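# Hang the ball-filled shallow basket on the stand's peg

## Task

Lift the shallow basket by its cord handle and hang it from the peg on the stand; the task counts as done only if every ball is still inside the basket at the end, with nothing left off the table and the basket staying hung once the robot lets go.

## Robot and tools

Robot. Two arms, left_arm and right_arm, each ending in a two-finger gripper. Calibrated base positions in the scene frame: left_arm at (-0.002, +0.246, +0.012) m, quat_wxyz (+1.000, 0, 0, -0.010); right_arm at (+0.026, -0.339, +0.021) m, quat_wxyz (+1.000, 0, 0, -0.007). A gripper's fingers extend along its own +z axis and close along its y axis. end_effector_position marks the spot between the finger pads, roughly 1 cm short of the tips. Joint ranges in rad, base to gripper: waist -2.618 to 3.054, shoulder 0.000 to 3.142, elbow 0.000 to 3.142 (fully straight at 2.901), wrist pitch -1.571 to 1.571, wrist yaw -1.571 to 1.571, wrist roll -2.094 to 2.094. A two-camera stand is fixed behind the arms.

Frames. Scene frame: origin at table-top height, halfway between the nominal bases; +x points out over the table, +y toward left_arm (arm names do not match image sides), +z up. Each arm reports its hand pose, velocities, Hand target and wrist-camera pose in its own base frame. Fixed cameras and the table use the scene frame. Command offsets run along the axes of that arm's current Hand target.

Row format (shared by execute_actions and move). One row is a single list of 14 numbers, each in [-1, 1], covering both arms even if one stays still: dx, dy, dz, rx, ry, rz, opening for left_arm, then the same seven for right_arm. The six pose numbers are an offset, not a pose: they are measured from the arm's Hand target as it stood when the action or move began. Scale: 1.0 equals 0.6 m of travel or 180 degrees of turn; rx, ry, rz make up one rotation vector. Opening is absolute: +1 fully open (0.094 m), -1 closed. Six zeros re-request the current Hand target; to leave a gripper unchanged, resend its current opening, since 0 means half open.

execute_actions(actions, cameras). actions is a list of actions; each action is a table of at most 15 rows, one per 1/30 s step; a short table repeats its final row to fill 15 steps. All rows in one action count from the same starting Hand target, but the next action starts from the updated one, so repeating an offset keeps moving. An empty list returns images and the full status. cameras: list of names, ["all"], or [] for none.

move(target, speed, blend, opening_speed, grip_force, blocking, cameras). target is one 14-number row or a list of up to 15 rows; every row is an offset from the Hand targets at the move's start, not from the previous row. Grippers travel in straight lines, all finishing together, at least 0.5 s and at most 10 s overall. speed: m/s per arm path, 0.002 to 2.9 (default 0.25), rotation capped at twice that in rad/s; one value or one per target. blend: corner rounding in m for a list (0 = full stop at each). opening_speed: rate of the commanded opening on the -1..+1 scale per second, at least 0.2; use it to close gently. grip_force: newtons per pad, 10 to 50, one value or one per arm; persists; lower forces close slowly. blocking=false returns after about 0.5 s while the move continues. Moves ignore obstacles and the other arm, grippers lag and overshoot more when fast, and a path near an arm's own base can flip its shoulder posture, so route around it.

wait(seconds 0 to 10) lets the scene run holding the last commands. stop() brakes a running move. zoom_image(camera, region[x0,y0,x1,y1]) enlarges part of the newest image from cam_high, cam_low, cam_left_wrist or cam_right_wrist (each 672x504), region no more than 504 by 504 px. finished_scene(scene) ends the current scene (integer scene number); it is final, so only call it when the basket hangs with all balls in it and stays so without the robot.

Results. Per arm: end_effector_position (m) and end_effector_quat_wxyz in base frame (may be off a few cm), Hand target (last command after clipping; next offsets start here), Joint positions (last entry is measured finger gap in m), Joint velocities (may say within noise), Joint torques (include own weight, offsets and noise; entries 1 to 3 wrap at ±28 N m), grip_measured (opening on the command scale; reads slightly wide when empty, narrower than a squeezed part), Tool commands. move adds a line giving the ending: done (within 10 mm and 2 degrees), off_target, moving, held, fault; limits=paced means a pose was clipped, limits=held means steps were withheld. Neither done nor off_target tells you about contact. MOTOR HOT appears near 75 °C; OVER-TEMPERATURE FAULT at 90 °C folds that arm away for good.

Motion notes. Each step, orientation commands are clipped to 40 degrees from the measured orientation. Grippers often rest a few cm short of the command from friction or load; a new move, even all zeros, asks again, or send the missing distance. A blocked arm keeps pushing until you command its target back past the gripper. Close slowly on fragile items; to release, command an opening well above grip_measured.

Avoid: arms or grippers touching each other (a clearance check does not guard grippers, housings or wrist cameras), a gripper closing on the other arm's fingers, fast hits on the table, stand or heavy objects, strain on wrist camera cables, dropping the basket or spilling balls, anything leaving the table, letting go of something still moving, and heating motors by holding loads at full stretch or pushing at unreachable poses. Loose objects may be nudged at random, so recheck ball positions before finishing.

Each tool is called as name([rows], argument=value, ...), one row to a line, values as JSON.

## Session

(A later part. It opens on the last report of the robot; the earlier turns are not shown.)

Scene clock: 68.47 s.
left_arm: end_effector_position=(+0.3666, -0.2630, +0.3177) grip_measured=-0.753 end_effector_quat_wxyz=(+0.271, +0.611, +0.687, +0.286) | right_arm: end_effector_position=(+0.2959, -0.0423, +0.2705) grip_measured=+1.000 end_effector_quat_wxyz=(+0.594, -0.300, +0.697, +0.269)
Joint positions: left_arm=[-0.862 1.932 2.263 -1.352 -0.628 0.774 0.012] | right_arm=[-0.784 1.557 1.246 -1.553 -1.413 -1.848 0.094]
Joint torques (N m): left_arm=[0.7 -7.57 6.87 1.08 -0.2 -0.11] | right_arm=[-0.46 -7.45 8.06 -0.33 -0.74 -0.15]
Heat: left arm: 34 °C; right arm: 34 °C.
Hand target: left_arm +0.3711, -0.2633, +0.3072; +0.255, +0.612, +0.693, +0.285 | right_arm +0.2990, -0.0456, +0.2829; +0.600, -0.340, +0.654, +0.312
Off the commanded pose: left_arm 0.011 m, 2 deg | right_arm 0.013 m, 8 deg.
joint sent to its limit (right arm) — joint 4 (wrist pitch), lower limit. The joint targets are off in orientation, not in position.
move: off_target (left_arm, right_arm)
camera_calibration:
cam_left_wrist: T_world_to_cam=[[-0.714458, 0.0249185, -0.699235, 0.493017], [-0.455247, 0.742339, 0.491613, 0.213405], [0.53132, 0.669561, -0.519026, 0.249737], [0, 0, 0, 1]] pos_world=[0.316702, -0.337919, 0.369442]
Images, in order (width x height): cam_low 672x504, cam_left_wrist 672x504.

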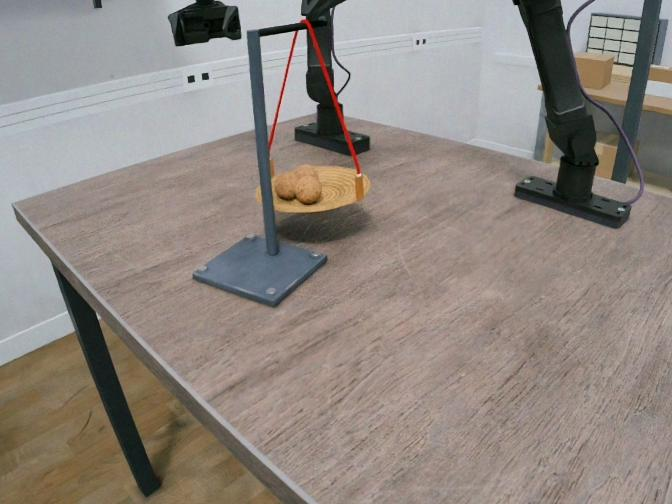

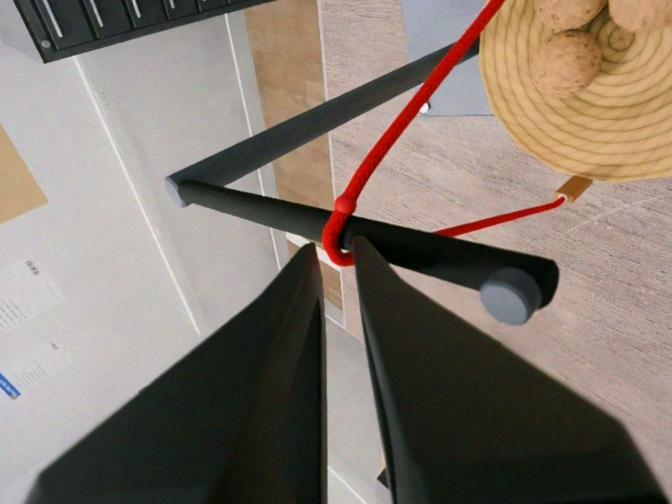

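move(target=[0,0,-0.15,0,0,0,-0.7,0,0,0,0,0,0,1], speed=0.05, cameras=["cam_left_wrist","cam_low","cam_high"])

zoom_image(camera="cam_low", region=[230, 0, 410, 230])

Scene clock: 70.97 s.
left_arm: end_effector_position=(+0.3143, -0.2810, +0.3524) grip_measured=-0.702 end_effector_quat_wxyz=(+0.287, +0.627, +0.665, +0.285) | right_arm: end_effector_position=(+0.2959, -0.0423, +0.2705) grip_measured=+1.000 end_effector_quat_wxyz=(+0.594, -0.300, +0.697, +0.269)
Joint positions: left_arm=[-1.007 1.947 2.45 -1.56 -0.688 0.693 0.014] | right_arm=[-0.784 1.557 1.246 -1.553 -1.413 -1.848 0.094]
Joint torques (N m): left_arm=[-0.36 -13.76 4.4 1.19 -0.46 -0.13] | right_arm=[0.03 -7.21 7.84 -0.23 -0.75 -0.12]
Heat: left arm: 34 °C; right arm: 34 °C.
Hand target: left_arm +0.3079, -0.2707, +0.3709; +0.255, +0.612, +0.693, +0.285 | right_arm +0.2990, -0.0456, +0.2829; +0.600, -0.340, +0.654, +0.312
Off the commanded pose: left_arm 0.022 m, 5 deg | right_arm 0.013 m, 8 deg.
joint sent to its limit (left arm) — joint 4 (wrist pitch), lower limit. The joint targets are off in orientation, not in position.
joint sent to its limit (right arm) — joint 4 (wrist pitch), lower limit. The joint targets are off in orientation, not in position.
move: off_target (left_arm, right_arm)
camera_calibration:
cam_left_wrist: T_world_to_cam=[[-0.695451, 0.0667734, -0.715464, 0.491761], [-0.421533, 0.768445, 0.481459, 0.186223], [0.581944, 0.636423, -0.506268, 0.277914], [0, 0, 0, 1]] pos_world=[0.258765, -0.35281, 0.402877]
Images, in order (width x height): cam_high 672x504, cam_low 672x504, cam_left_wrist 672x504.

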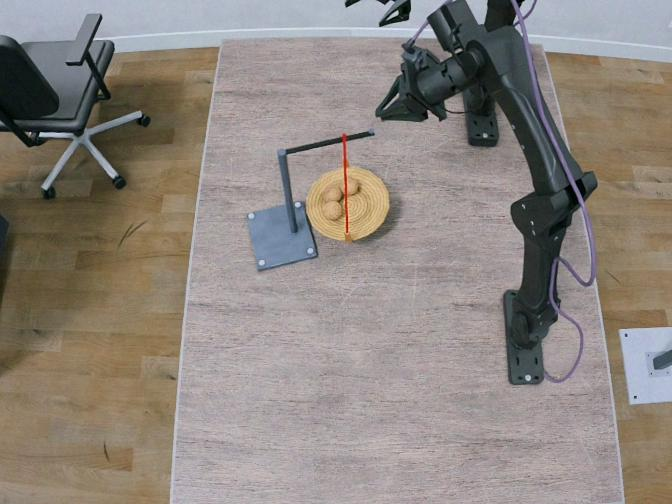

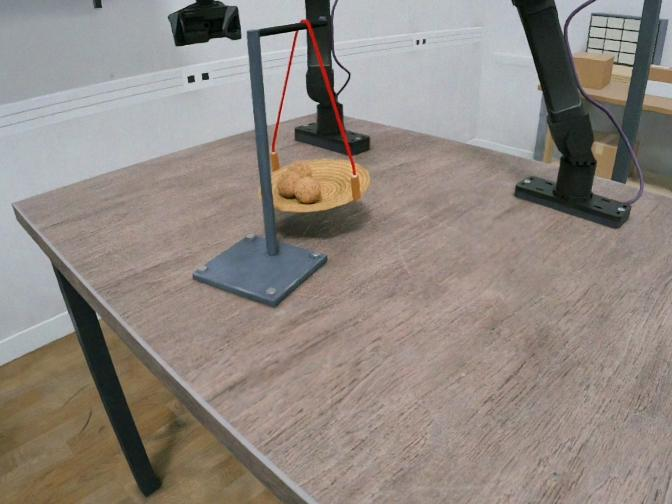

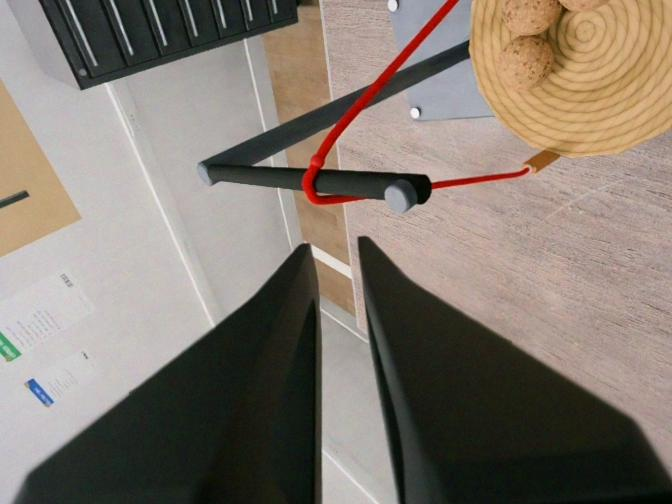

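Scaled by 2.191.

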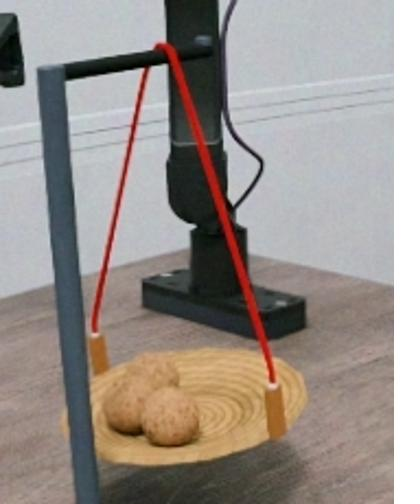

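Stable, hung, with all three balls inside.

finished_scene(scene=3)

The scene is finished: the task was done.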